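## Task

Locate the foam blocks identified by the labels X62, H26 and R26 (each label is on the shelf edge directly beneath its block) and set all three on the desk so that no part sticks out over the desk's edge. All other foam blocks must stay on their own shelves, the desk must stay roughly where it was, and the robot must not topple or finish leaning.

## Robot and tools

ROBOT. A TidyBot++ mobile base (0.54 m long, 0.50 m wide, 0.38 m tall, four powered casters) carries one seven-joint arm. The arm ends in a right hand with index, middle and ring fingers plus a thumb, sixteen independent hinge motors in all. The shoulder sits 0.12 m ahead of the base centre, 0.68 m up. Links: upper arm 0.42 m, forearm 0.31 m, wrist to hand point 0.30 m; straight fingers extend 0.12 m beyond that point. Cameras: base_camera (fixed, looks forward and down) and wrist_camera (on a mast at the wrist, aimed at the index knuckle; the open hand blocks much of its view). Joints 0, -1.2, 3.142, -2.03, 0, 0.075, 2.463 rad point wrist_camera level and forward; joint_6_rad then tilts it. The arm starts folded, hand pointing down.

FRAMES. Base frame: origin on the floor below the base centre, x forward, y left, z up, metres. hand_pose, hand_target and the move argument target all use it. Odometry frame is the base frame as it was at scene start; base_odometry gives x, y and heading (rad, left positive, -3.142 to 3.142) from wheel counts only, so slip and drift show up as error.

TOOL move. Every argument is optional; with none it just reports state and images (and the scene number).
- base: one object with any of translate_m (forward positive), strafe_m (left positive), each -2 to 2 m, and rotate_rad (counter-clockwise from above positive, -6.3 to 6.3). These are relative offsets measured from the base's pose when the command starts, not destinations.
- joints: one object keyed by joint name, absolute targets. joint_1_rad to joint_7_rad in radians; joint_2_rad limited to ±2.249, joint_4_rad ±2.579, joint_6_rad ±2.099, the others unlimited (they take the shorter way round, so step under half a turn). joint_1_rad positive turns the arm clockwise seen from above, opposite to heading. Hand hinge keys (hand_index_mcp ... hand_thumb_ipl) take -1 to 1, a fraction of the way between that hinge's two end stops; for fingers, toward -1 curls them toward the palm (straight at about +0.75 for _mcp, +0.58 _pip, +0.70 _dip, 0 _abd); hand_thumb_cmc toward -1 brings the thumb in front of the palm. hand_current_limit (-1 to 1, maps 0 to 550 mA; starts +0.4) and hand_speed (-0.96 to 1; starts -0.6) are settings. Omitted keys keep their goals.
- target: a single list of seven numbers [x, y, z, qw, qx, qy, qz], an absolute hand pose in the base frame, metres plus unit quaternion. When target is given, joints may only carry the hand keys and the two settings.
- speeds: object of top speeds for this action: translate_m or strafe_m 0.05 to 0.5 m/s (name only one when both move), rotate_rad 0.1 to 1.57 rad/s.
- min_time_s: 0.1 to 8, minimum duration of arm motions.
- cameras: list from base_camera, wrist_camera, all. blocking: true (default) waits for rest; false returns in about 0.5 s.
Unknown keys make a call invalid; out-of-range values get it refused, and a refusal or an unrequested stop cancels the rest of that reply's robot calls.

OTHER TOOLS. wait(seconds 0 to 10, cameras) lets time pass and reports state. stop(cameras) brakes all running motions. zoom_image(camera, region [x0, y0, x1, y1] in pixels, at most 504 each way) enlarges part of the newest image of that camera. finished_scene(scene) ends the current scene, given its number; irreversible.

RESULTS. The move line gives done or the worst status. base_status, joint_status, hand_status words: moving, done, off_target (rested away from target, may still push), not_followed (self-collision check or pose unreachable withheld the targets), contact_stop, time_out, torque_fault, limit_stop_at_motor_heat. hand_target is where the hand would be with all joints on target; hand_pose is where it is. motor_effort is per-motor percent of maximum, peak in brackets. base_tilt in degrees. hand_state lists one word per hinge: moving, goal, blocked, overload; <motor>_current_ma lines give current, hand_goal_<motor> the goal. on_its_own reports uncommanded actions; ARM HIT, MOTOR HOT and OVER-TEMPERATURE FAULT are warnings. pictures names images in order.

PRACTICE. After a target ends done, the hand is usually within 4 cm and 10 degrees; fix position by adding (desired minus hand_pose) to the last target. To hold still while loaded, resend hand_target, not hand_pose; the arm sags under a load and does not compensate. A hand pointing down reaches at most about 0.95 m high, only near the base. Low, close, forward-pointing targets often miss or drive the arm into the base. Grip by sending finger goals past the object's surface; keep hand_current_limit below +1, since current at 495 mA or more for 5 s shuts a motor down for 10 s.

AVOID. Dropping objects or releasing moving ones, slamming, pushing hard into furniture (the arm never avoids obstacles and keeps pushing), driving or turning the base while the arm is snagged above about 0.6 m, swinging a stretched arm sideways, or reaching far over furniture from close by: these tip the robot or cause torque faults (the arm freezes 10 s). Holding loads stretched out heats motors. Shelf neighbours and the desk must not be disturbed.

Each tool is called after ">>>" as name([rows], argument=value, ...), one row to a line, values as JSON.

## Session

>>> move(joints={"joint_1_rad": 0, "joint_2_rad": -1.2, "joint_3_rad": 3.142, "joint_4_rad": -2.03, "joint_5_rad": 0, "joint_6_rad": -0.35, "joint_7_rad": 2.463, "hand_thumb_cmc": 1.0, "hand_thumb_mcp": 1.0, "hand_thumb_ipl": 0.9, "hand_index_mcp": 0.616, "hand_middle_mcp": 0.616, "hand_index_pip": 0.14, "hand_middle_pip": 0.14, "hand_index_dip": 0.406, "hand_middle_dip": 0.406, "hand_ring_mcp": 1.0, "hand_ring_pip": -0.3, "hand_ring_dip": -0.17}, cameras=["all"])

Scene clock: 2.40 s.
move: done
base_odometry: x=+0.000 y=+0.000 heading=+0.000
base_tilt: forward=-0.2 right=+0.2
base_status: not commanded
joint_positions: joint_1_rad=-0.013 joint_2_rad=-1.182 joint_3_rad=+3.119 joint_4_rad=-2.051 joint_5_rad=-0.001 joint_6_rad=-0.408 joint_7_rad=+2.515 hand_index_mcp=+0.623 hand_index_abd=+0.000 hand_index_pip=+0.145 hand_index_dip=+0.409 hand_middle_mcp=+0.623 hand_middle_abd=+0.000 hand_middle_pip=+0.145 hand_middle_dip=+0.409 hand_ring_mcp=+1.000 hand_ring_abd=+0.000 hand_ring_pip=-0.295 hand_ring_dip=-0.167 hand_thumb_cmc=+1.000 hand_thumb_axl=+0.677 hand_thumb_mcp=+0.994 hand_thumb_ipl=+0.898 hand_current_limit=+0.400 hand_speed=-0.600
joint_status: all done
hand_state: goal,goal,goal,goal,goal,goal,goal,goal,goal,goal,goal,goal,goal,goal,goal,goal
index_mcp_current_ma: 1
index_abd_current_ma: 0
index_pip_current_ma: 1
index_dip_current_ma: 0
middle_mcp_current_ma: 2
middle_abd_current_ma: 0
middle_pip_current_ma: 1
middle_dip_current_ma: 0
ring_mcp_current_ma: 0
ring_abd_current_ma: 0
ring_pip_current_ma: 1
ring_dip_current_ma: 0
thumb_cmc_current_ma: 0
thumb_axl_current_ma: 0
thumb_mcp_current_ma: -1
thumb_ipl_current_ma: 0
hand_goal_index_mcp: 0.616
hand_goal_index_abd: 0.000
hand_goal_index_pip: 0.140
hand_goal_index_dip: 0.406
hand_goal_middle_mcp: 0.616
hand_goal_middle_abd: 0.000
hand_goal_middle_pip: 0.140
hand_goal_middle_dip: 0.406
hand_goal_ring_mcp: 1.000
hand_goal_ring_abd: 0.000
hand_goal_ring_pip: -0.300
hand_goal_ring_dip: -0.170
hand_goal_thumb_cmc: 1.000
hand_goal_thumb_axl: 0.678
hand_goal_thumb_mcp: 1.000
hand_goal_thumb_ipl: 0.900
motor_effort: joint_1_rad=+0(1) joint_2_rad=+14(16) joint_3_rad=+1(2) joint_4_rad=+13(17) joint_5_rad=+0(1) joint_6_rad=+8(10) joint_7_rad=+1(1)
hand_pose: x=+0.2437 y=-0.0538 z=+1.1855 quat_wxyz=(-0.362, -0.524, -0.284, -0.716) (m; base frame)
hand_target: x=+0.2178 y=-0.0699 z=+1.2092 quat_wxyz=(-0.358, -0.502, -0.240, -0.750) (m; base frame)
hand_status: not commanded
pictures: base_camera, wrist_camera
camera_calibration:
wrist_camera: T_world_to_cam=[[-0.0073856, -0.999218, 0.0388499, -0.064155], [-0.621627, -0.0258442, -0.782887, 1.00566], [0.783279, -0.0299322, -0.620949, 0.662801], [0, 0, 0, 1]] pos_world=[0.105515, -0.0182751, 1.20138]

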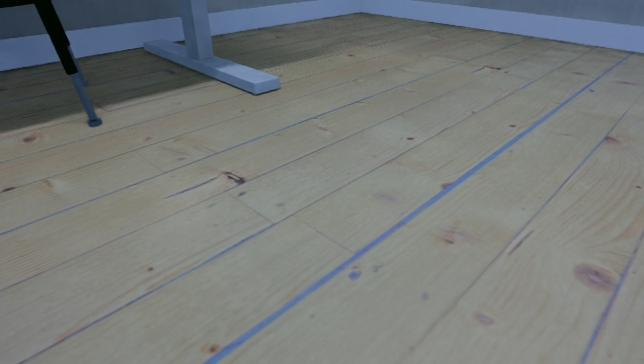

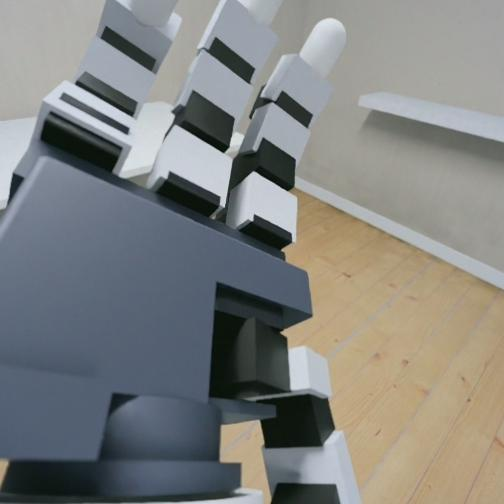

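>>> move(base={"rotate_rad": -0.8}, cameras=["all"])

>>> move(base={"rotate_rad": -0.8}, cameras=["all"])

>>> move(base={"rotate_rad": -0.8}, cameras=["all"])

Scene clock: 9.47 s.
move: done
base_odometry: x=+0.000 y=+0.000 heading=-0.800
base_tilt: forward=-0.1 right=+0.2
base_status: done
joint_positions: joint_1_rad=-0.013 joint_2_rad=-1.181 joint_3_rad=+3.122 joint_4_rad=-2.051 joint_5_rad=-0.001 joint_6_rad=-0.407 joint_7_rad=+2.514 hand_index_mcp=+0.623 hand_index_abd=+0.000 hand_index_pip=+0.145 hand_index_dip=+0.409 hand_middle_mcp=+0.623 hand_middle_abd=+0.000 hand_middle_pip=+0.145 hand_middle_dip=+0.409 hand_ring_mcp=+1.000 hand_ring_abd=+0.000 hand_ring_pip=-0.295 hand_ring_dip=-0.167 hand_thumb_cmc=+1.000 hand_thumb_axl=+0.677 hand_thumb_mcp=+0.994 hand_thumb_ipl=+0.898 hand_current_limit=+0.400 hand_speed=-0.600
joint_status: not commanded
hand_state: goal,goal,goal,goal,goal,goal,goal,goal,goal,goal,goal,goal,goal,goal,goal,goal
index_mcp_current_ma: 1
index_abd_current_ma: 0
index_pip_current_ma: 1
index_dip_current_ma: 0
middle_mcp_current_ma: 2
middle_abd_current_ma: 0
middle_pip_current_ma: 1
middle_dip_current_ma: 0
ring_mcp_current_ma: 0
ring_abd_current_ma: 0
ring_pip_current_ma: 1
ring_dip_current_ma: 0
thumb_cmc_current_ma: 0
thumb_axl_current_ma: 0
thumb_mcp_current_ma: -1
thumb_ipl_current_ma: 0
hand_goal_index_mcp: 0.616
hand_goal_index_abd: 0.000
hand_goal_index_pip: 0.140
hand_goal_index_dip: 0.406
hand_goal_middle_mcp: 0.616
hand_goal_middle_abd: 0.000
hand_goal_middle_pip: 0.140
hand_goal_middle_dip: 0.406
hand_goal_ring_mcp: 1.000
hand_goal_ring_abd: 0.000
hand_goal_ring_pip: -0.300
hand_goal_ring_dip: -0.170
hand_goal_thumb_cmc: 1.000
hand_goal_thumb_axl: 0.678
hand_goal_thumb_mcp: 1.000
hand_goal_thumb_ipl: 0.900
motor_effort: joint_1_rad=+0(1) joint_2_rad=+14(15) joint_3_rad=+1(2) joint_4_rad=+13(14) joint_5_rad=+0(1) joint_6_rad=+8(9) joint_7_rad=+0(1)
hand_pose: x=+0.2436 y=-0.0550 z=+1.1855 quat_wxyz=(-0.362, -0.525, -0.283, -0.717) (m; base frame)
hand_target: x=+0.2178 y=-0.0699 z=+1.2092 quat_wxyz=(-0.358, -0.502, -0.240, -0.750) (m; base frame)
hand_status: not commanded
pictures: base_camera, wrist_camera
camera_calibration:
wrist_camera: T_world_to_cam=[[-0.00795946, -0.999335, 0.0355768, -0.0613682], [-0.621032, -0.0229448, -0.783449, 1.00632], [0.783745, -0.0283302, -0.620437, 0.662273], [0, 0, 0, 1]] pos_world=[0.105416, -0.0194753, 1.20148]

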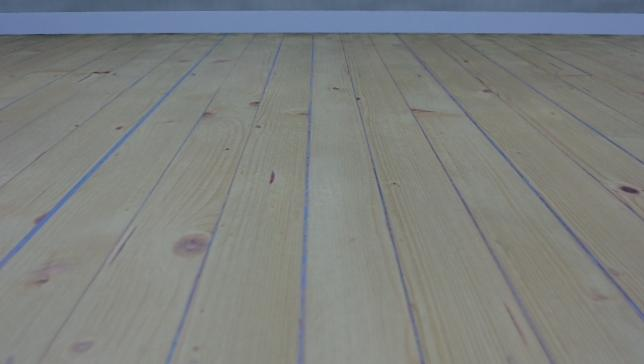

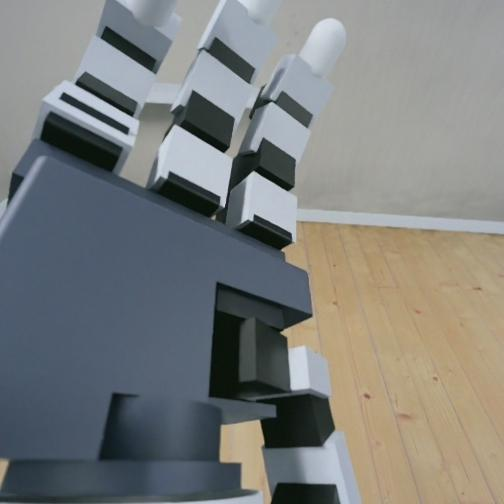

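Scene clock: 11.20 s.
move: done
base_odometry: x=+0.000 y=+0.000 heading=-1.599
base_tilt: forward=-0.1 right=+0.2
base_status: done
joint_positions: joint_1_rad=-0.013 joint_2_rad=-1.181 joint_3_rad=+3.122 joint_4_rad=-2.051 joint_5_rad=-0.001 joint_6_rad=-0.407 joint_7_rad=+2.514 hand_index_mcp=+0.623 hand_index_abd=+0.000 hand_index_pip=+0.145 hand_index_dip=+0.409 hand_middle_mcp=+0.623 hand_middle_abd=+0.000 hand_middle_pip=+0.145 hand_middle_dip=+0.409 hand_ring_mcp=+1.000 hand_ring_abd=+0.000 hand_ring_pip=-0.295 hand_ring_dip=-0.167 hand_thumb_cmc=+1.000 hand_thumb_axl=+0.677 hand_thumb_mcp=+0.994 hand_thumb_ipl=+0.898 hand_current_limit=+0.400 hand_speed=-0.600
joint_status: not commanded
hand_state: goal,goal,goal,goal,goal,goal,goal,goal,goal,goal,goal,goal,goal,goal,goal,goal
index_mcp_current_ma: 1
index_abd_current_ma: 0
index_pip_current_ma: 1
index_dip_current_ma: 0
middle_mcp_current_ma: 2
middle_abd_current_ma: 0
middle_pip_current_ma: 1
middle_dip_current_ma: 0
ring_mcp_current_ma: 0
ring_abd_current_ma: 0
ring_pip_current_ma: 1
ring_dip_current_ma: 0
thumb_cmc_current_ma: 0
thumb_axl_current_ma: 0
thumb_mcp_current_ma: -1
thumb_ipl_current_ma: 0
hand_goal_index_mcp: 0.616
hand_goal_index_abd: 0.000
hand_goal_index_pip: 0.140
hand_goal_index_dip: 0.406
hand_goal_middle_mcp: 0.616
hand_goal_middle_abd: 0.000
hand_goal_middle_pip: 0.140
hand_goal_middle_dip: 0.406
hand_goal_ring_mcp: 1.000
hand_goal_ring_abd: 0.000
hand_goal_ring_pip: -0.300
hand_goal_ring_dip: -0.170
hand_goal_thumb_cmc: 1.000
hand_goal_thumb_axl: 0.678
hand_goal_thumb_mcp: 1.000
hand_goal_thumb_ipl: 0.900
motor_effort: joint_1_rad=+0(1) joint_2_rad=+14(15) joint_3_rad=+1(2) joint_4_rad=+13(14) joint_5_rad=+0(1) joint_6_rad=+9(9) joint_7_rad=+0(1)
hand_pose: x=+0.2436 y=-0.0554 z=+1.1855 quat_wxyz=(-0.362, -0.525, -0.282, -0.717) (m; base frame)
hand_target: x=+0.2178 y=-0.0699 z=+1.2092 quat_wxyz=(-0.358, -0.502, -0.240, -0.750) (m; base frame)
hand_status: not commanded
pictures: base_camera, wrist_camera
camera_calibration:
wrist_camera: T_world_to_cam=[[-0.0083002, -0.999359, 0.0348229, -0.0608271], [-0.620979, -0.0221442, -0.783514, 1.00634], [0.783783, -0.0281276, -0.620397, 0.662293], [0, 0, 0, 1]] pos_world=[0.105316, -0.0198749, 1.20148]

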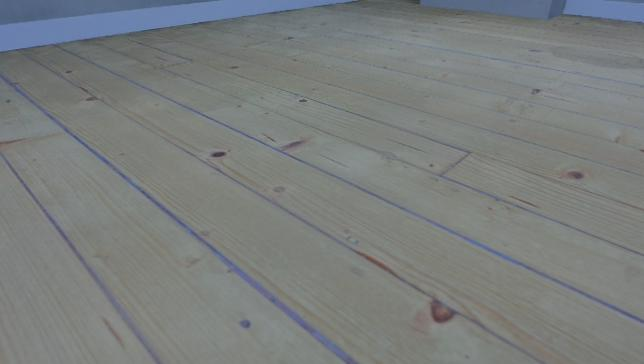

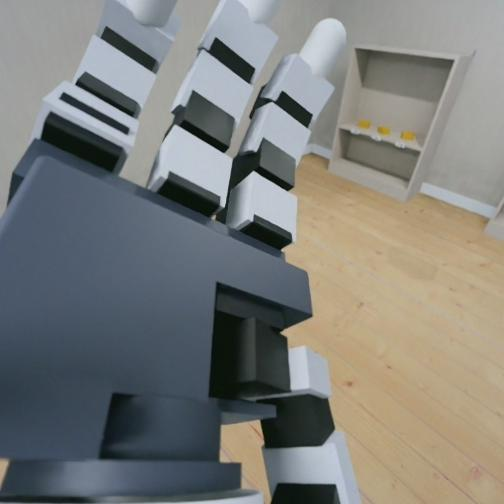

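Scene clock: 12.93 s.
move: done
base_odometry: x=+0.000 y=+0.000 heading=-2.399
base_tilt: forward=-0.1 right=+0.2
base_status: done
joint_positions: joint_1_rad=-0.013 joint_2_rad=-1.182 joint_3_rad=+3.123 joint_4_rad=-2.051 joint_5_rad=-0.001 joint_6_rad=-0.407 joint_7_rad=+2.514 hand_index_mcp=+0.623 hand_index_abd=+0.000 hand_index_pip=+0.145 hand_index_dip=+0.409 hand_middle_mcp=+0.623 hand_middle_abd=+0.000 hand_middle_pip=+0.145 hand_middle_dip=+0.409 hand_ring_mcp=+1.000 hand_ring_abd=+0.000 hand_ring_pip=-0.295 hand_ring_dip=-0.167 hand_thumb_cmc=+1.000 hand_thumb_axl=+0.677 hand_thumb_mcp=+0.994 hand_thumb_ipl=+0.898 hand_current_limit=+0.400 hand_speed=-0.600
joint_status: not commanded
hand_state: goal,goal,goal,goal,goal,goal,goal,goal,goal,goal,goal,goal,goal,goal,goal,goal
index_mcp_current_ma: 1
index_abd_current_ma: 0
index_pip_current_ma: 1
index_dip_current_ma: 0
middle_mcp_current_ma: 2
middle_abd_current_ma: 0
middle_pip_current_ma: 1
middle_dip_current_ma: 0
ring_mcp_current_ma: 0
ring_abd_current_ma: 0
ring_pip_current_ma: 1
ring_dip_current_ma: 0
thumb_cmc_current_ma: 0
thumb_axl_current_ma: 0
thumb_mcp_current_ma: -1
thumb_ipl_current_ma: 0
hand_goal_index_mcp: 0.616
hand_goal_index_abd: 0.000
hand_goal_index_pip: 0.140
hand_goal_index_dip: 0.406
hand_goal_middle_mcp: 0.616
hand_goal_middle_abd: 0.000
hand_goal_middle_pip: 0.140
hand_goal_middle_dip: 0.406
hand_goal_ring_mcp: 1.000
hand_goal_ring_abd: 0.000
hand_goal_ring_pip: -0.300
hand_goal_ring_dip: -0.170
hand_goal_thumb_cmc: 1.000
hand_goal_thumb_axl: 0.678
hand_goal_thumb_mcp: 1.000
hand_goal_thumb_ipl: 0.900
motor_effort: joint_1_rad=+0(1) joint_2_rad=+15(15) joint_3_rad=+1(2) joint_4_rad=+13(14) joint_5_rad=+1(1) joint_6_rad=+8(9) joint_7_rad=+0(1)
hand_pose: x=+0.2435 y=-0.0556 z=+1.1855 quat_wxyz=(-0.362, -0.525, -0.282, -0.717) (m; base frame)
hand_target: x=+0.2178 y=-0.0699 z=+1.2092 quat_wxyz=(-0.358, -0.502, -0.240, -0.750) (m; base frame)
hand_status: not commanded
pictures: base_camera, wrist_camera
camera_calibration:
wrist_camera: T_world_to_cam=[[-0.00853402, -0.999373, 0.0343702, -0.0604585], [-0.620916, -0.0216465, -0.783579, 1.00642], [0.783831, -0.0280281, -0.620341, 0.662217], [0, 0, 0, 1]] pos_world=[0.105317, -0.0200746, 1.20148]

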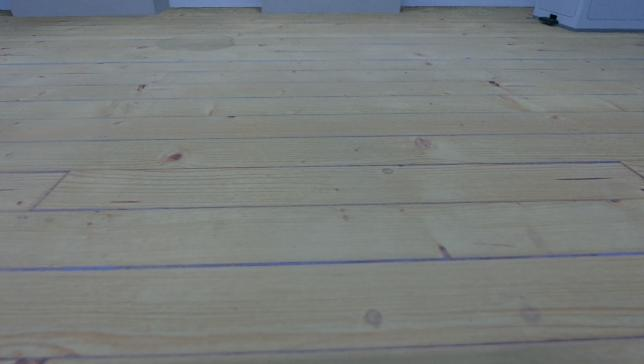

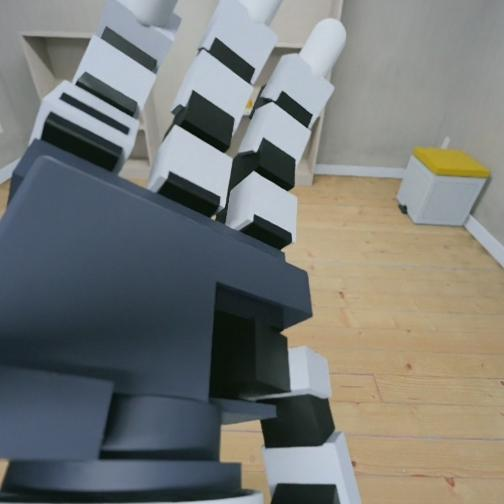

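>>> move(base={"translate_m": 1.66, "strafe_m": 0.3}, cameras=["all"])

>>> zoom_image(camera="wrist_camera", region=[280, 0, 504, 224])

Scene clock: 18.03 s.
move: done
base_odometry: x=-1.019 y=-1.344 heading=-2.399
base_tilt: forward=-0.1 right=+0.2
base_status: done
joint_positions: joint_1_rad=-0.013 joint_2_rad=-1.184 joint_3_rad=+3.123 joint_4_rad=-2.050 joint_5_rad=-0.001 joint_6_rad=-0.403 joint_7_rad=+2.514 hand_index_mcp=+0.623 hand_index_abd=+0.000 hand_index_pip=+0.145 hand_index_dip=+0.409 hand_middle_mcp=+0.623 hand_middle_abd=+0.000 hand_middle_pip=+0.145 hand_middle_dip=+0.409 hand_ring_mcp=+1.000 hand_ring_abd=+0.000 hand_ring_pip=-0.296 hand_ring_dip=-0.167 hand_thumb_cmc=+1.000 hand_thumb_axl=+0.677 hand_thumb_mcp=+0.994 hand_thumb_ipl=+0.898 hand_current_limit=+0.400 hand_speed=-0.600
joint_status: not commanded
hand_state: goal,goal,goal,goal,goal,goal,goal,goal,goal,goal,goal,goal,goal,goal,goal,goal
index_mcp_current_ma: 1
index_abd_current_ma: 0
index_pip_current_ma: 1
index_dip_current_ma: 0
middle_mcp_current_ma: 2
middle_abd_current_ma: 0
middle_pip_current_ma: 1
middle_dip_current_ma: 0
ring_mcp_current_ma: 0
ring_abd_current_ma: 0
ring_pip_current_ma: 1
ring_dip_current_ma: 0
thumb_cmc_current_ma: 0
thumb_axl_current_ma: 0
thumb_mcp_current_ma: -1
thumb_ipl_current_ma: 0
hand_goal_index_mcp: 0.616
hand_goal_index_abd: 0.000
hand_goal_index_pip: 0.140
hand_goal_index_dip: 0.406
hand_goal_middle_mcp: 0.616
hand_goal_middle_abd: 0.000
hand_goal_middle_pip: 0.140
hand_goal_middle_dip: 0.406
hand_goal_ring_mcp: 1.000
hand_goal_ring_abd: 0.000
hand_goal_ring_pip: -0.300
hand_goal_ring_dip: -0.170
hand_goal_thumb_cmc: 1.000
hand_goal_thumb_axl: 0.678
hand_goal_thumb_mcp: 1.000
hand_goal_thumb_ipl: 0.900
motor_effort: joint_1_rad=+0(1) joint_2_rad=+14(17) joint_3_rad=+1(1) joint_4_rad=+13(14) joint_5_rad=+1(1) joint_6_rad=+9(10) joint_7_rad=+0(1)
hand_pose: x=+0.2410 y=-0.0557 z=+1.1877 quat_wxyz=(-0.363, -0.522, -0.281, -0.719) (m; base frame)
hand_target: x=+0.2178 y=-0.0699 z=+1.2092 quat_wxyz=(-0.358, -0.502, -0.240, -0.750) (m; base frame)
hand_status: not commanded
pictures: base_camera, wrist_camera
camera_calibration:
wrist_camera: T_world_to_cam=[[-0.00872307, -0.999381, 0.0340943, -0.0602637], [-0.614416, -0.0215435, -0.788688, 1.01105], [0.788934, -0.0278278, -0.613847, 0.656536], [0, 0, 0, 1]] pos_world=[0.102713, -0.0201749, 1.20247]

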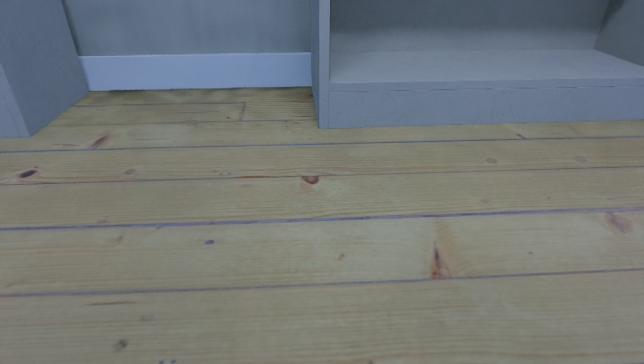

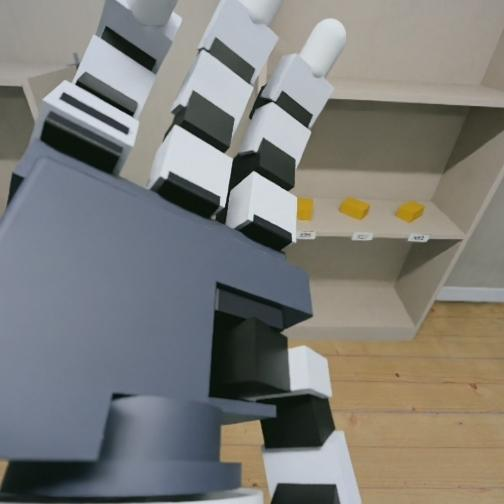

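Scaled by 2.250.

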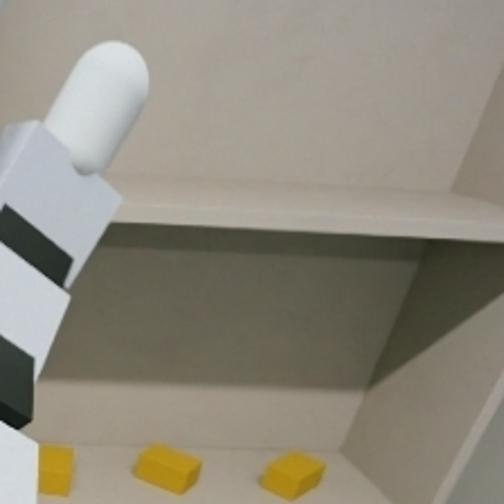

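>>> zoom_image(camera="wrist_camera", region=[290, 180, 450, 260])

Scaled by 3.150.

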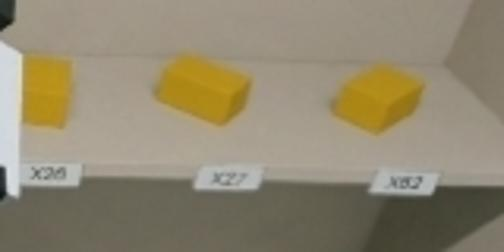

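>>> move(base={"strafe_m": 1.2, "rotate_rad": 0.2}, cameras=["all"])

>>> zoom_image(camera="wrist_camera", region=[300, 160, 504, 280])

Scene clock: 22.47 s.
move: done
base_odometry: x=-0.208 y=-2.228 heading=-2.199
base_tilt: forward=-0.1 right=+0.2
base_status: done
joint_positions: joint_1_rad=-0.012 joint_2_rad=-1.184 joint_3_rad=+3.134 joint_4_rad=-2.050 joint_5_rad=-0.001 joint_6_rad=-0.403 joint_7_rad=+2.513 hand_index_mcp=+0.623 hand_index_abd=+0.000 hand_index_pip=+0.145 hand_index_dip=+0.409 hand_middle_mcp=+0.623 hand_middle_abd=+0.000 hand_middle_pip=+0.145 hand_middle_dip=+0.409 hand_ring_mcp=+1.000 hand_ring_abd=+0.000 hand_ring_pip=-0.296 hand_ring_dip=-0.167 hand_thumb_cmc=+1.000 hand_thumb_axl=+0.677 hand_thumb_mcp=+0.994 hand_thumb_ipl=+0.898 hand_current_limit=+0.400 hand_speed=-0.600
joint_status: not commanded
hand_state: goal,goal,goal,goal,goal,goal,goal,goal,goal,goal,goal,goal,goal,goal,goal,goal
index_mcp_current_ma: 1
index_abd_current_ma: 0
index_pip_current_ma: 1
index_dip_current_ma: 0
middle_mcp_current_ma: 2
middle_abd_current_ma: 0
middle_pip_current_ma: 1
middle_dip_current_ma: 0
ring_mcp_current_ma: 0
ring_abd_current_ma: 0
ring_pip_current_ma: 1
ring_dip_current_ma: 0
thumb_cmc_current_ma: 0
thumb_axl_current_ma: 0
thumb_mcp_current_ma: -1
thumb_ipl_current_ma: 0
hand_goal_index_mcp: 0.616
hand_goal_index_abd: 0.000
hand_goal_index_pip: 0.140
hand_goal_index_dip: 0.406
hand_goal_middle_mcp: 0.616
hand_goal_middle_abd: 0.000
hand_goal_middle_pip: 0.140
hand_goal_middle_dip: 0.406
hand_goal_ring_mcp: 1.000
hand_goal_ring_abd: 0.000
hand_goal_ring_pip: -0.300
hand_goal_ring_dip: -0.170
hand_goal_thumb_cmc: 1.000
hand_goal_thumb_axl: 0.678
hand_goal_thumb_mcp: 1.000
hand_goal_thumb_ipl: 0.900
motor_effort: joint_1_rad=+0(2) joint_2_rad=+15(15) joint_3_rad=+1(3) joint_4_rad=+13(14) joint_5_rad=+0(1) joint_6_rad=+8(10) joint_7_rad=+1(1)
hand_pose: x=+0.2408 y=-0.0616 z=+1.1872 quat_wxyz=(-0.362, -0.525, -0.275, -0.720) (m; base frame)
hand_target: x=+0.2178 y=-0.0699 z=+1.2092 quat_wxyz=(-0.358, -0.502, -0.240, -0.750) (m; base frame)
hand_status: not commanded
pictures: base_camera, wrist_camera
camera_calibration:
wrist_camera: T_world_to_cam=[[-0.0141572, -0.999624, 0.0235021, -0.0522642], [-0.614514, -0.00984338, -0.788844, 1.0113], [0.788779, -0.0256102, -0.614144, 0.656838], [0, 0, 0, 1]] pos_world=[0.102621, -0.0254681, 1.20238]

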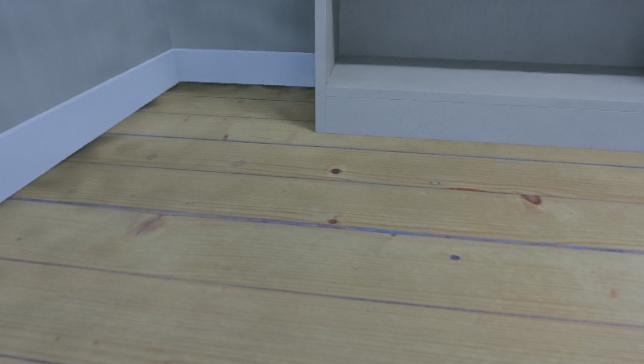

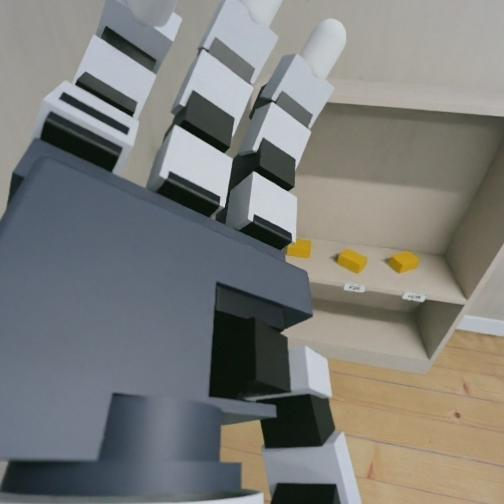

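Scaled by 2.471.

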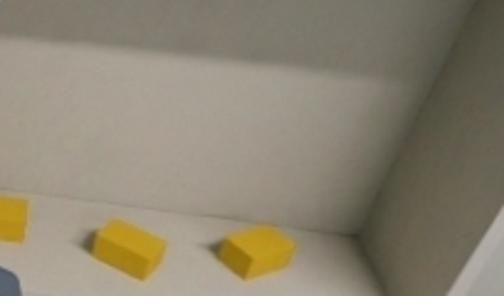

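>>> zoom_image(camera="wrist_camera", region=[284, 220, 444, 320])

Scaled by 3.150.

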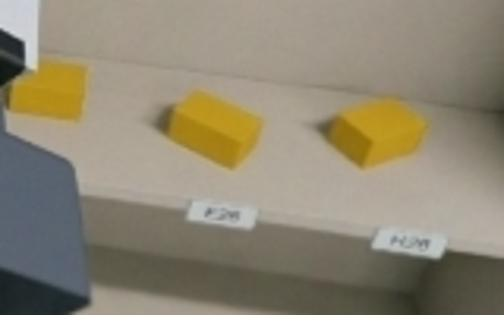

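>>> zoom_image(camera="wrist_camera", region=[340, 278, 380, 298])

>>> zoom_image(camera="wrist_camera", region=[396, 286, 436, 306])

Scaled by 12.600.

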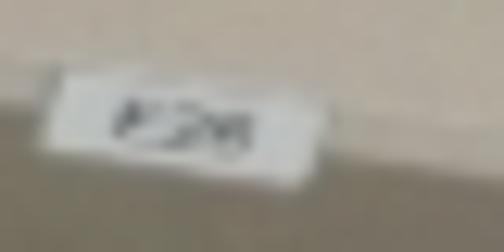

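Scaled by 12.600.

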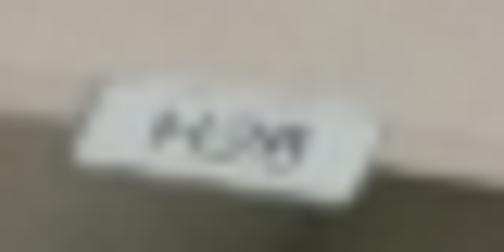

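>>> move(base={"translate_m": -0.108, "strafe_m": 0.183, "rotate_rad": -0.185}, speeds={"translate_m": 0.3}, joints={"joint_1_rad": 0, "joint_2_rad": 0.607, "joint_3_rad": 3.142, "joint_4_rad": -1.744, "joint_5_rad": 0, "joint_6_rad": 0.867, "joint_7_rad": 2.463}, cameras=["all"])

>>> zoom_image(camera="wrist_camera", region=[304, 100, 504, 300])

Scene clock: 30.40 s.
move: done
base_odometry: x=+0.004 y=-2.248 heading=-2.384
base_tilt: forward=-0.1 right=+0.2
base_status: done
joint_positions: joint_1_rad=-0.012 joint_2_rad=+0.574 joint_3_rad=+3.134 joint_4_rad=-1.771 joint_5_rad=-0.001 joint_6_rad=+0.809 joint_7_rad=+2.513 hand_index_mcp=+0.623 hand_index_abd=+0.000 hand_index_pip=+0.145 hand_index_dip=+0.409 hand_middle_mcp=+0.623 hand_middle_abd=+0.000 hand_middle_pip=+0.145 hand_middle_dip=+0.409 hand_ring_mcp=+1.000 hand_ring_abd=+0.000 hand_ring_pip=-0.296 hand_ring_dip=-0.167 hand_thumb_cmc=+1.000 hand_thumb_axl=+0.677 hand_thumb_mcp=+0.994 hand_thumb_ipl=+0.898 hand_current_limit=+0.400 hand_speed=-0.600
joint_status: all done
hand_state: goal,goal,goal,goal,goal,goal,goal,goal,goal,goal,goal,goal,goal,goal,goal,goal
index_mcp_current_ma: 1
index_abd_current_ma: 0
index_pip_current_ma: 1
index_dip_current_ma: 0
middle_mcp_current_ma: 2
middle_abd_current_ma: 0
middle_pip_current_ma: 1
middle_dip_current_ma: 0
ring_mcp_current_ma: 0
ring_abd_current_ma: 0
ring_pip_current_ma: 1
ring_dip_current_ma: 0
thumb_cmc_current_ma: 0
thumb_axl_current_ma: 0
thumb_mcp_current_ma: -1
thumb_ipl_current_ma: 0
hand_goal_index_mcp: 0.616
hand_goal_index_abd: 0.000
hand_goal_index_pip: 0.140
hand_goal_index_dip: 0.406
hand_goal_middle_mcp: 0.616
hand_goal_middle_abd: 0.000
hand_goal_middle_pip: 0.140
hand_goal_middle_dip: 0.406
hand_goal_ring_mcp: 1.000
hand_goal_ring_abd: 0.000
hand_goal_ring_pip: -0.300
hand_goal_ring_dip: -0.170
hand_goal_thumb_cmc: 1.000
hand_goal_thumb_axl: 0.678
hand_goal_thumb_mcp: 1.000
hand_goal_thumb_ipl: 0.900
motor_effort: joint_1_rad=+0(3) joint_2_rad=-30(32) joint_3_rad=+0(2) joint_4_rad=+13(16) joint_5_rad=+0(2) joint_6_rad=+8(10) joint_7_rad=+0(1)
hand_pose: x=+0.8725 y=-0.0544 z=+0.8812 quat_wxyz=(-0.319, -0.617, -0.319, -0.644) (m; base frame)
hand_target: x=+0.8782 y=-0.0699 z=+0.8842 quat_wxyz=(-0.318, -0.610, -0.292, -0.665) (m; base frame)
hand_status: not commanded
pictures: base_camera, wrist_camera
camera_calibration:
wrist_camera: T_world_to_cam=[[-0.00647838, -0.999786, 0.0196312, -0.0321666], [-0.801295, -0.00655433, -0.598233, 1.15345], [0.598234, -0.019606, -0.801082, 0.302142], [0, 0, 0, 1]] pos_world=[0.743292, -0.0186759, 0.932702]

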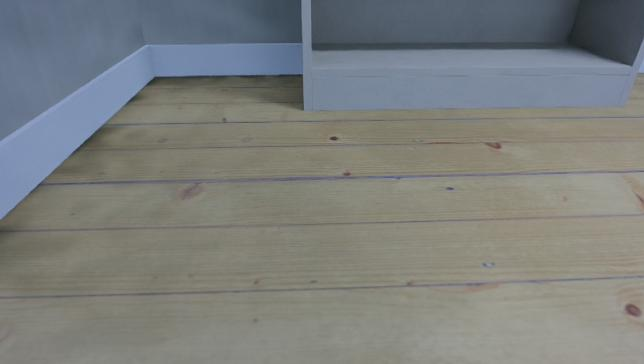

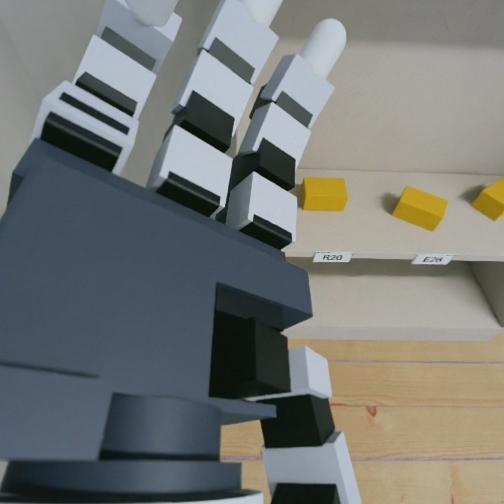

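Scaled by 2.520.

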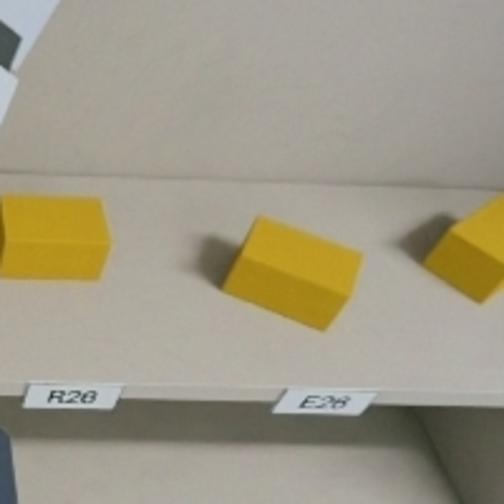

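>>> zoom_image(camera="wrist_camera", region=[308, 246, 358, 271])

>>> zoom_image(camera="wrist_camera", region=[408, 246, 458, 271])

>>> zoom_image(camera="wrist_camera", region=[300, 165, 380, 225])

Scaled by 10.080.

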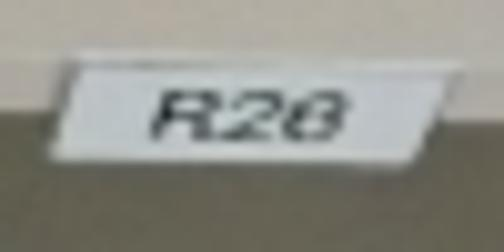

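Scaled by 10.080.

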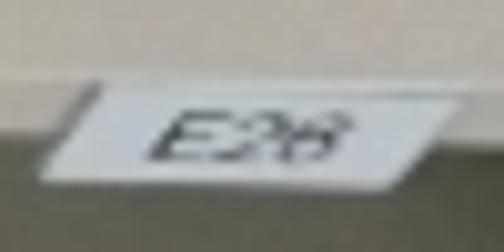

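Scaled by 6.300.

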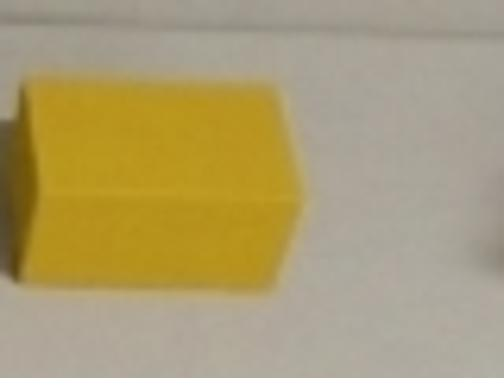

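>>> zoom_image(camera="wrist_camera", region=[304, 240, 504, 360])

Scaled by 2.520.

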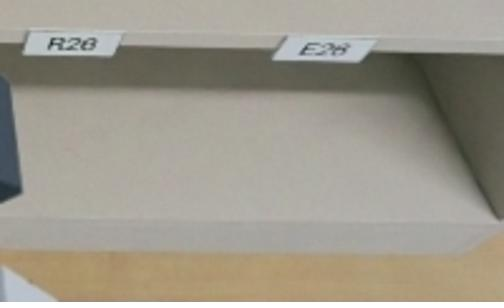

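>>> move(base={"translate_m": 0.014, "strafe_m": -0.225, "rotate_rad": 0.014}, speeds={"strafe_m": 0.25}, joints={"joint_1_rad": 0, "joint_2_rad": 0.732, "joint_3_rad": 3.142, "joint_4_rad": -1.796, "joint_5_rad": 0, "joint_6_rad": 0.57, "joint_7_rad": -0.05, "hand_thumb_cmc": -0.571, "hand_thumb_mcp": 0.225, "hand_thumb_ipl": 0.168}, cameras=["base_camera"])

Scene clock: 37.33 s.
move: done
base_odometry: x=-0.161 y=-2.094 heading=-2.370
base_tilt: forward=-0.1 right=+0.2
base_status: done
joint_positions: joint_1_rad=-0.004 joint_2_rad=+0.691 joint_3_rad=+3.135 joint_4_rad=-1.779 joint_5_rad=-0.001 joint_6_rad=+0.635 joint_7_rad=+0.000 hand_index_mcp=+0.610 hand_index_abd=+0.001 hand_index_pip=+0.141 hand_index_dip=+0.409 hand_middle_mcp=+0.609 hand_middle_abd=+0.001 hand_middle_pip=+0.141 hand_middle_dip=+0.408 hand_ring_mcp=+0.992 hand_ring_abd=+0.000 hand_ring_pip=-0.299 hand_ring_dip=-0.167 hand_thumb_cmc=-0.568 hand_thumb_axl=+0.677 hand_thumb_mcp=+0.227 hand_thumb_ipl=+0.170 hand_current_limit=+0.400 hand_speed=-0.600
joint_status: all done
hand_state: goal,goal,goal,goal,goal,goal,goal,goal,goal,goal,goal,goal,goal,goal,goal,goal
index_mcp_current_ma: -1
index_abd_current_ma: 0
index_pip_current_ma: 0
index_dip_current_ma: 0
middle_mcp_current_ma: -1
middle_abd_current_ma: 0
middle_pip_current_ma: 0
middle_dip_current_ma: 0
ring_mcp_current_ma: -2
ring_abd_current_ma: 0
ring_pip_current_ma: 0
ring_dip_current_ma: 0
thumb_cmc_current_ma: 0
thumb_axl_current_ma: 0
thumb_mcp_current_ma: 0
thumb_ipl_current_ma: 0
hand_goal_index_mcp: 0.616
hand_goal_index_abd: 0.000
hand_goal_index_pip: 0.140
hand_goal_index_dip: 0.406
hand_goal_middle_mcp: 0.616
hand_goal_middle_abd: 0.000
hand_goal_middle_pip: 0.140
hand_goal_middle_dip: 0.406
hand_goal_ring_mcp: 1.000
hand_goal_ring_abd: 0.000
hand_goal_ring_pip: -0.300
hand_goal_ring_dip: -0.170
hand_goal_thumb_cmc: -0.570
hand_goal_thumb_axl: 0.678
hand_goal_thumb_mcp: 0.226
hand_goal_thumb_ipl: 0.168
motor_effort: joint_1_rad=+0(8) joint_2_rad=-31(33) joint_3_rad=+0(4) joint_4_rad=+11(14) joint_5_rad=+1(2) joint_6_rad=+9(10) joint_7_rad=+0(1)
hand_pose: x=+0.8510 y=+0.0312 z=+0.5990 quat_wxyz=(+0.433, -0.563, +0.560, -0.426) (m; base frame)
hand_target: x=+0.8288 y=+0.0280 z=+0.5464 quat_wxyz=(+0.404, -0.572, +0.601, -0.385) (m; base frame)
hand_status: not commanded
pictures: base_camera

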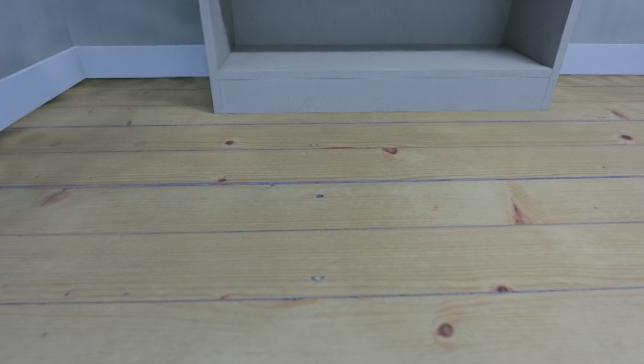

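>>> move(base={"translate_m": 0.398, "strafe_m": -0.007}, speeds={"translate_m": 0.2})

>>> move(joints={"joint_2_rad": 0.86, "joint_4_rad": -1.813, "joint_6_rad": 0.85}, min_time_s=1.5, cameras=["all"])

>>> zoom_image(camera="wrist_camera", region=[254, 0, 504, 200])

Scene clock: 40.70 s.
move: done
base_odometry: x=-0.451 y=-2.367 heading=-2.371
base_tilt: forward=-0.1 right=+0.2
base_status: done
joint_positions: joint_1_rad=-0.004 joint_2_rad=+0.695 joint_3_rad=+3.135 joint_4_rad=-1.783 joint_5_rad=-0.001 joint_6_rad=+0.632 joint_7_rad=+0.000 hand_index_mcp=+0.610 hand_index_abd=+0.001 hand_index_pip=+0.141 hand_index_dip=+0.409 hand_middle_mcp=+0.609 hand_middle_abd=+0.001 hand_middle_pip=+0.141 hand_middle_dip=+0.408 hand_ring_mcp=+0.992 hand_ring_abd=+0.000 hand_ring_pip=-0.299 hand_ring_dip=-0.167 hand_thumb_cmc=-0.568 hand_thumb_axl=+0.677 hand_thumb_mcp=+0.227 hand_thumb_ipl=+0.170 hand_current_limit=+0.400 hand_speed=-0.600
joint_status: not commanded
hand_state: goal,goal,goal,goal,goal,goal,goal,goal,goal,goal,goal,goal,goal,goal,goal,goal
index_mcp_current_ma: -1
index_abd_current_ma: 0
index_pip_current_ma: 0
index_dip_current_ma: 0
middle_mcp_current_ma: -2
middle_abd_current_ma: 0
middle_pip_current_ma: 0
middle_dip_current_ma: 0
ring_mcp_current_ma: -2
ring_abd_current_ma: 0
ring_pip_current_ma: 0
ring_dip_current_ma: 0
thumb_cmc_current_ma: 0
thumb_axl_current_ma: 0
thumb_mcp_current_ma: 0
thumb_ipl_current_ma: 0
hand_goal_index_mcp: 0.616
hand_goal_index_abd: 0.000
hand_goal_index_pip: 0.140
hand_goal_index_dip: 0.406
hand_goal_middle_mcp: 0.616
hand_goal_middle_abd: 0.000
hand_goal_middle_pip: 0.140
hand_goal_middle_dip: 0.406
hand_goal_ring_mcp: 1.000
hand_goal_ring_abd: 0.000
hand_goal_ring_pip: -0.300
hand_goal_ring_dip: -0.170
hand_goal_thumb_cmc: -0.570
hand_goal_thumb_axl: 0.678
hand_goal_thumb_mcp: 0.226
hand_goal_thumb_ipl: 0.168
motor_effort: joint_1_rad=+0(1) joint_2_rad=-31(33) joint_3_rad=+0(1) joint_4_rad=+11(13) joint_5_rad=+0(1) joint_6_rad=+9(9) joint_7_rad=+0(1)
hand_pose: x=+0.8486 y=+0.0312 z=+0.5935 quat_wxyz=(+0.430, -0.565, +0.563, -0.423) (m; base frame)
hand_target: x=+0.8288 y=+0.0280 z=+0.5464 quat_wxyz=(+0.404, -0.572, +0.601, -0.385) (m; base frame)
hand_status: not commanded
pictures: none

Scene clock: 42.80 s.
move: done
base_odometry: x=-0.451 y=-2.367 heading=-2.371
base_tilt: forward=-0.1 right=+0.2
base_status: not commanded
joint_positions: joint_1_rad=-0.004 joint_2_rad=+0.817 joint_3_rad=+3.135 joint_4_rad=-1.795 joint_5_rad=-0.001 joint_6_rad=+0.793 joint_7_rad=+0.000 hand_index_mcp=+0.610 hand_index_abd=+0.001 hand_index_pip=+0.141 hand_index_dip=+0.409 hand_middle_mcp=+0.609 hand_middle_abd=+0.001 hand_middle_pip=+0.141 hand_middle_dip=+0.408 hand_ring_mcp=+0.992 hand_ring_abd=+0.000 hand_ring_pip=-0.299 hand_ring_dip=-0.167 hand_thumb_cmc=-0.568 hand_thumb_axl=+0.677 hand_thumb_mcp=+0.227 hand_thumb_ipl=+0.170 hand_current_limit=+0.400 hand_speed=-0.600
joint_status: all done
hand_state: goal,goal,goal,goal,goal,goal,goal,goal,goal,goal,goal,goal,goal,goal,goal,goal
index_mcp_current_ma: -1
index_abd_current_ma: 0
index_pip_current_ma: 0
index_dip_current_ma: 0
middle_mcp_current_ma: -2
middle_abd_current_ma: 0
middle_pip_current_ma: 0
middle_dip_current_ma: 0
ring_mcp_current_ma: -2
ring_abd_current_ma: 0
ring_pip_current_ma: 0
ring_dip_current_ma: 0
thumb_cmc_current_ma: 0
thumb_axl_current_ma: 0
thumb_mcp_current_ma: 0
thumb_ipl_current_ma: 0
hand_goal_index_mcp: 0.616
hand_goal_index_abd: 0.000
hand_goal_index_pip: 0.140
hand_goal_index_dip: 0.406
hand_goal_middle_mcp: 0.616
hand_goal_middle_abd: 0.000
hand_goal_middle_pip: 0.140
hand_goal_middle_dip: 0.406
hand_goal_ring_mcp: 1.000
hand_goal_ring_abd: 0.000
hand_goal_ring_pip: -0.300
hand_goal_ring_dip: -0.170
hand_goal_thumb_cmc: -0.570
hand_goal_thumb_axl: 0.678
hand_goal_thumb_mcp: 0.226
hand_goal_thumb_ipl: 0.168
motor_effort: joint_1_rad=+0(1) joint_2_rad=-32(34) joint_3_rad=+0(0) joint_4_rad=+10(13) joint_5_rad=+1(1) joint_6_rad=+8(10) joint_7_rad=+0(1)
hand_pose: x=+0.8559 y=+0.0312 z=+0.5427 quat_wxyz=(+0.438, -0.559, +0.557, -0.431) (m; base frame)
hand_target: x=+0.8509 y=+0.0280 z=+0.5195 quat_wxyz=(+0.444, -0.545, +0.573, -0.422) (m; base frame)
hand_status: not commanded
pictures: base_camera, wrist_camera
camera_calibration:
wrist_camera: T_world_to_cam=[[-0.177478, 0.795714, -0.579086, 0.475204], [-0.685718, 0.322083, 0.652728, 0.150054], [0.705899, 0.512934, 0.488473, -0.765979], [0, 0, 0, 1]] pos_world=[0.727937, -0.0335597, 0.5514]

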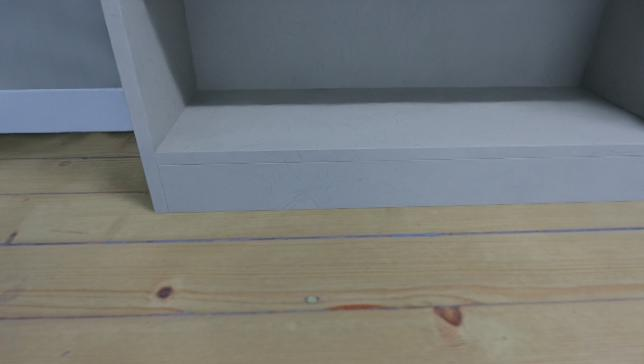

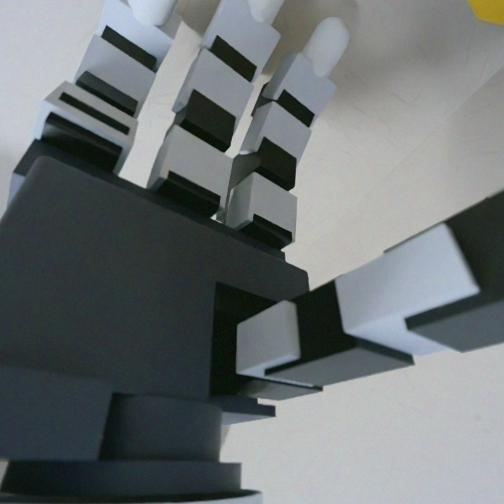

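Scaled by 2.016.

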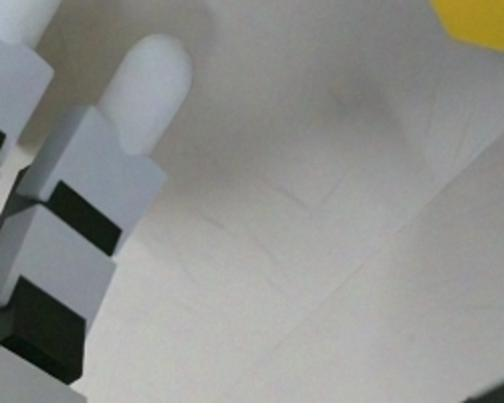

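>>> move(joints={"joint_2_rad": 0.915, "joint_4_rad": -1.82, "joint_6_rad": 0.91}, min_time_s=1, cameras=["wrist_camera"])

>>> zoom_image(camera="wrist_camera", region=[254, 0, 504, 200])

Scene clock: 44.77 s.
move: done
base_odometry: x=-0.451 y=-2.367 heading=-2.371
base_tilt: forward=-0.1 right=+0.2
base_status: not commanded
joint_positions: joint_1_rad=-0.004 joint_2_rad=+0.871 joint_3_rad=+3.135 joint_4_rad=-1.802 joint_5_rad=-0.001 joint_6_rad=+0.852 joint_7_rad=+0.000 hand_index_mcp=+0.610 hand_index_abd=+0.001 hand_index_pip=+0.141 hand_index_dip=+0.409 hand_middle_mcp=+0.609 hand_middle_abd=+0.001 hand_middle_pip=+0.141 hand_middle_dip=+0.408 hand_ring_mcp=+0.992 hand_ring_abd=+0.000 hand_ring_pip=-0.299 hand_ring_dip=-0.167 hand_thumb_cmc=-0.568 hand_thumb_axl=+0.677 hand_thumb_mcp=+0.227 hand_thumb_ipl=+0.170 hand_current_limit=+0.400 hand_speed=-0.600
joint_status: all done
hand_state: goal,goal,goal,goal,goal,goal,goal,goal,goal,goal,goal,goal,goal,goal,goal,goal
index_mcp_current_ma: -1
index_abd_current_ma: 0
index_pip_current_ma: 0
index_dip_current_ma: 0
middle_mcp_current_ma: -2
middle_abd_current_ma: 0
middle_pip_current_ma: 0
middle_dip_current_ma: 0
ring_mcp_current_ma: -2
ring_abd_current_ma: 0
ring_pip_current_ma: 0
ring_dip_current_ma: 0
thumb_cmc_current_ma: 0
thumb_axl_current_ma: 0
thumb_mcp_current_ma: 0
thumb_ipl_current_ma: 0
hand_goal_index_mcp: 0.616
hand_goal_index_abd: 0.000
hand_goal_index_pip: 0.140
hand_goal_index_dip: 0.406
hand_goal_middle_mcp: 0.616
hand_goal_middle_abd: 0.000
hand_goal_middle_pip: 0.140
hand_goal_middle_dip: 0.406
hand_goal_ring_mcp: 1.000
hand_goal_ring_abd: 0.000
hand_goal_ring_pip: -0.300
hand_goal_ring_dip: -0.170
hand_goal_thumb_cmc: -0.570
hand_goal_thumb_axl: 0.678
hand_goal_thumb_mcp: 0.226
hand_goal_thumb_ipl: 0.168
motor_effort: joint_1_rad=+0(0) joint_2_rad=-33(34) joint_3_rad=+0(1) joint_4_rad=+9(11) joint_5_rad=+0(1) joint_6_rad=+9(11) joint_7_rad=+0(1)
hand_pose: x=+0.8537 y=+0.0311 z=+0.5159 quat_wxyz=(+0.437, -0.559, +0.557, -0.431) (m; base frame)
hand_target: x=+0.8475 y=+0.0280 z=+0.4928 quat_wxyz=(+0.443, -0.545, +0.573, -0.422) (m; base frame)
hand_status: not commanded
pictures: wrist_camera
camera_calibration:
wrist_camera: T_world_to_cam=[[-0.178545, 0.795866, -0.578548, 0.459985], [-0.684182, 0.322151, 0.654304, 0.16397], [0.707119, 0.512655, 0.486999, -0.751676], [0, 0, 0, 1]] pos_world=[0.725837, -0.0335593, 0.524903]

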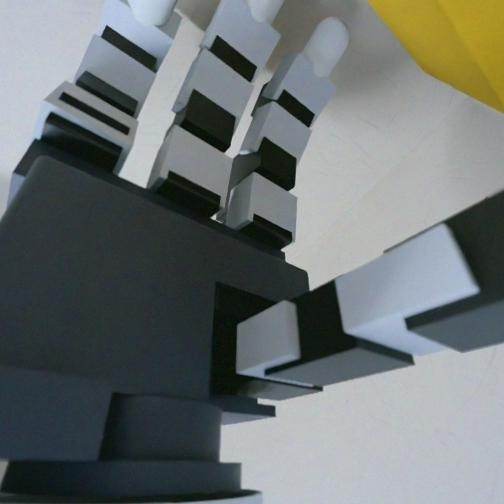

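Scaled by 2.016.

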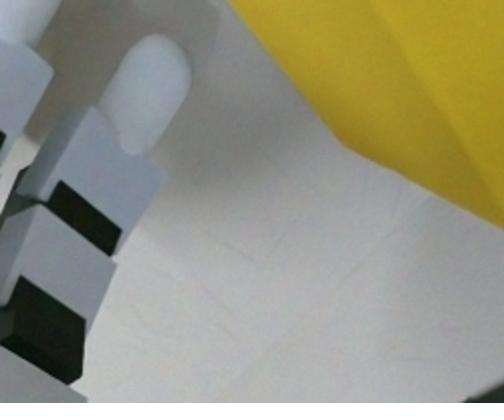

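>>> move(base={"strafe_m": 0.02, "translate_m": 0.015}, speeds={"translate_m": 0.1}, cameras=["wrist_camera"])

>>> zoom_image(camera="wrist_camera", region=[254, 0, 504, 200])

Scene clock: 47.17 s.
move: done
base_odometry: x=-0.448 y=-2.392 heading=-2.371
base_tilt: forward=-0.1 right=+0.2
base_status: done
joint_positions: joint_1_rad=-0.005 joint_2_rad=+0.872 joint_3_rad=+3.135 joint_4_rad=-1.805 joint_5_rad=-0.001 joint_6_rad=+0.854 joint_7_rad=+0.000 hand_index_mcp=+0.610 hand_index_abd=+0.001 hand_index_pip=+0.141 hand_index_dip=+0.409 hand_middle_mcp=+0.609 hand_middle_abd=+0.001 hand_middle_pip=+0.141 hand_middle_dip=+0.408 hand_ring_mcp=+0.992 hand_ring_abd=+0.000 hand_ring_pip=-0.299 hand_ring_dip=-0.167 hand_thumb_cmc=-0.568 hand_thumb_axl=+0.677 hand_thumb_mcp=+0.227 hand_thumb_ipl=+0.170 hand_current_limit=+0.400 hand_speed=-0.600
joint_status: not commanded
hand_state: goal,goal,goal,goal,goal,goal,goal,goal,goal,goal,goal,goal,goal,goal,goal,goal
index_mcp_current_ma: -1
index_abd_current_ma: 0
index_pip_current_ma: 0
index_dip_current_ma: 0
middle_mcp_current_ma: -2
middle_abd_current_ma: 0
middle_pip_current_ma: 0
middle_dip_current_ma: 0
ring_mcp_current_ma: -2
ring_abd_current_ma: 0
ring_pip_current_ma: 0
ring_dip_current_ma: 0
thumb_cmc_current_ma: 0
thumb_axl_current_ma: 0
thumb_mcp_current_ma: 0
thumb_ipl_current_ma: 0
hand_goal_index_mcp: 0.616
hand_goal_index_abd: 0.000
hand_goal_index_pip: 0.140
hand_goal_index_dip: 0.406
hand_goal_middle_mcp: 0.616
hand_goal_middle_abd: 0.000
hand_goal_middle_pip: 0.140
hand_goal_middle_dip: 0.406
hand_goal_ring_mcp: 1.000
hand_goal_ring_abd: 0.000
hand_goal_ring_pip: -0.300
hand_goal_ring_dip: -0.170
hand_goal_thumb_cmc: -0.570
hand_goal_thumb_axl: 0.678
hand_goal_thumb_mcp: 0.226
hand_goal_thumb_ipl: 0.168
motor_effort: joint_1_rad=+0(2) joint_2_rad=-33(34) joint_3_rad=+0(1) joint_4_rad=+9(10) joint_5_rad=+0(1) joint_6_rad=+8(9) joint_7_rad=+0(1)
hand_pose: x=+0.8524 y=+0.0314 z=+0.5142 quat_wxyz=(+0.437, -0.560, +0.558, -0.430) (m; base frame)
hand_target: x=+0.8475 y=+0.0280 z=+0.4928 quat_wxyz=(+0.443, -0.545, +0.573, -0.422) (m; base frame)
hand_status: not commanded
pictures: wrist_camera
camera_calibration:
wrist_camera: T_world_to_cam=[[-0.180368, 0.795763, -0.578126, 0.459883], [-0.68258, 0.321933, 0.656082, 0.161832], [0.708203, 0.512953, 0.485105, -0.749965], [0, 0, 0, 1]] pos_world=[0.724539, -0.0333599, 0.523508]

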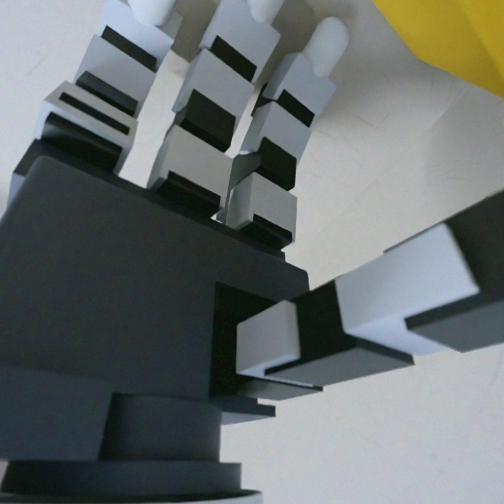

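Scaled by 2.016.

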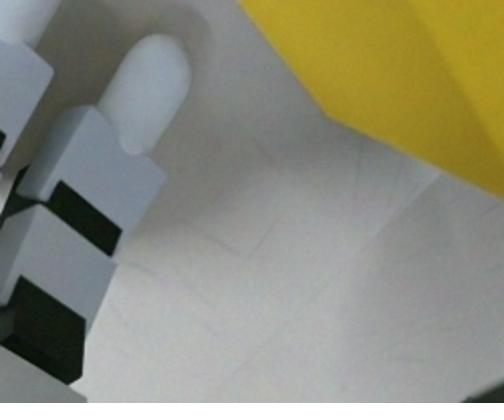

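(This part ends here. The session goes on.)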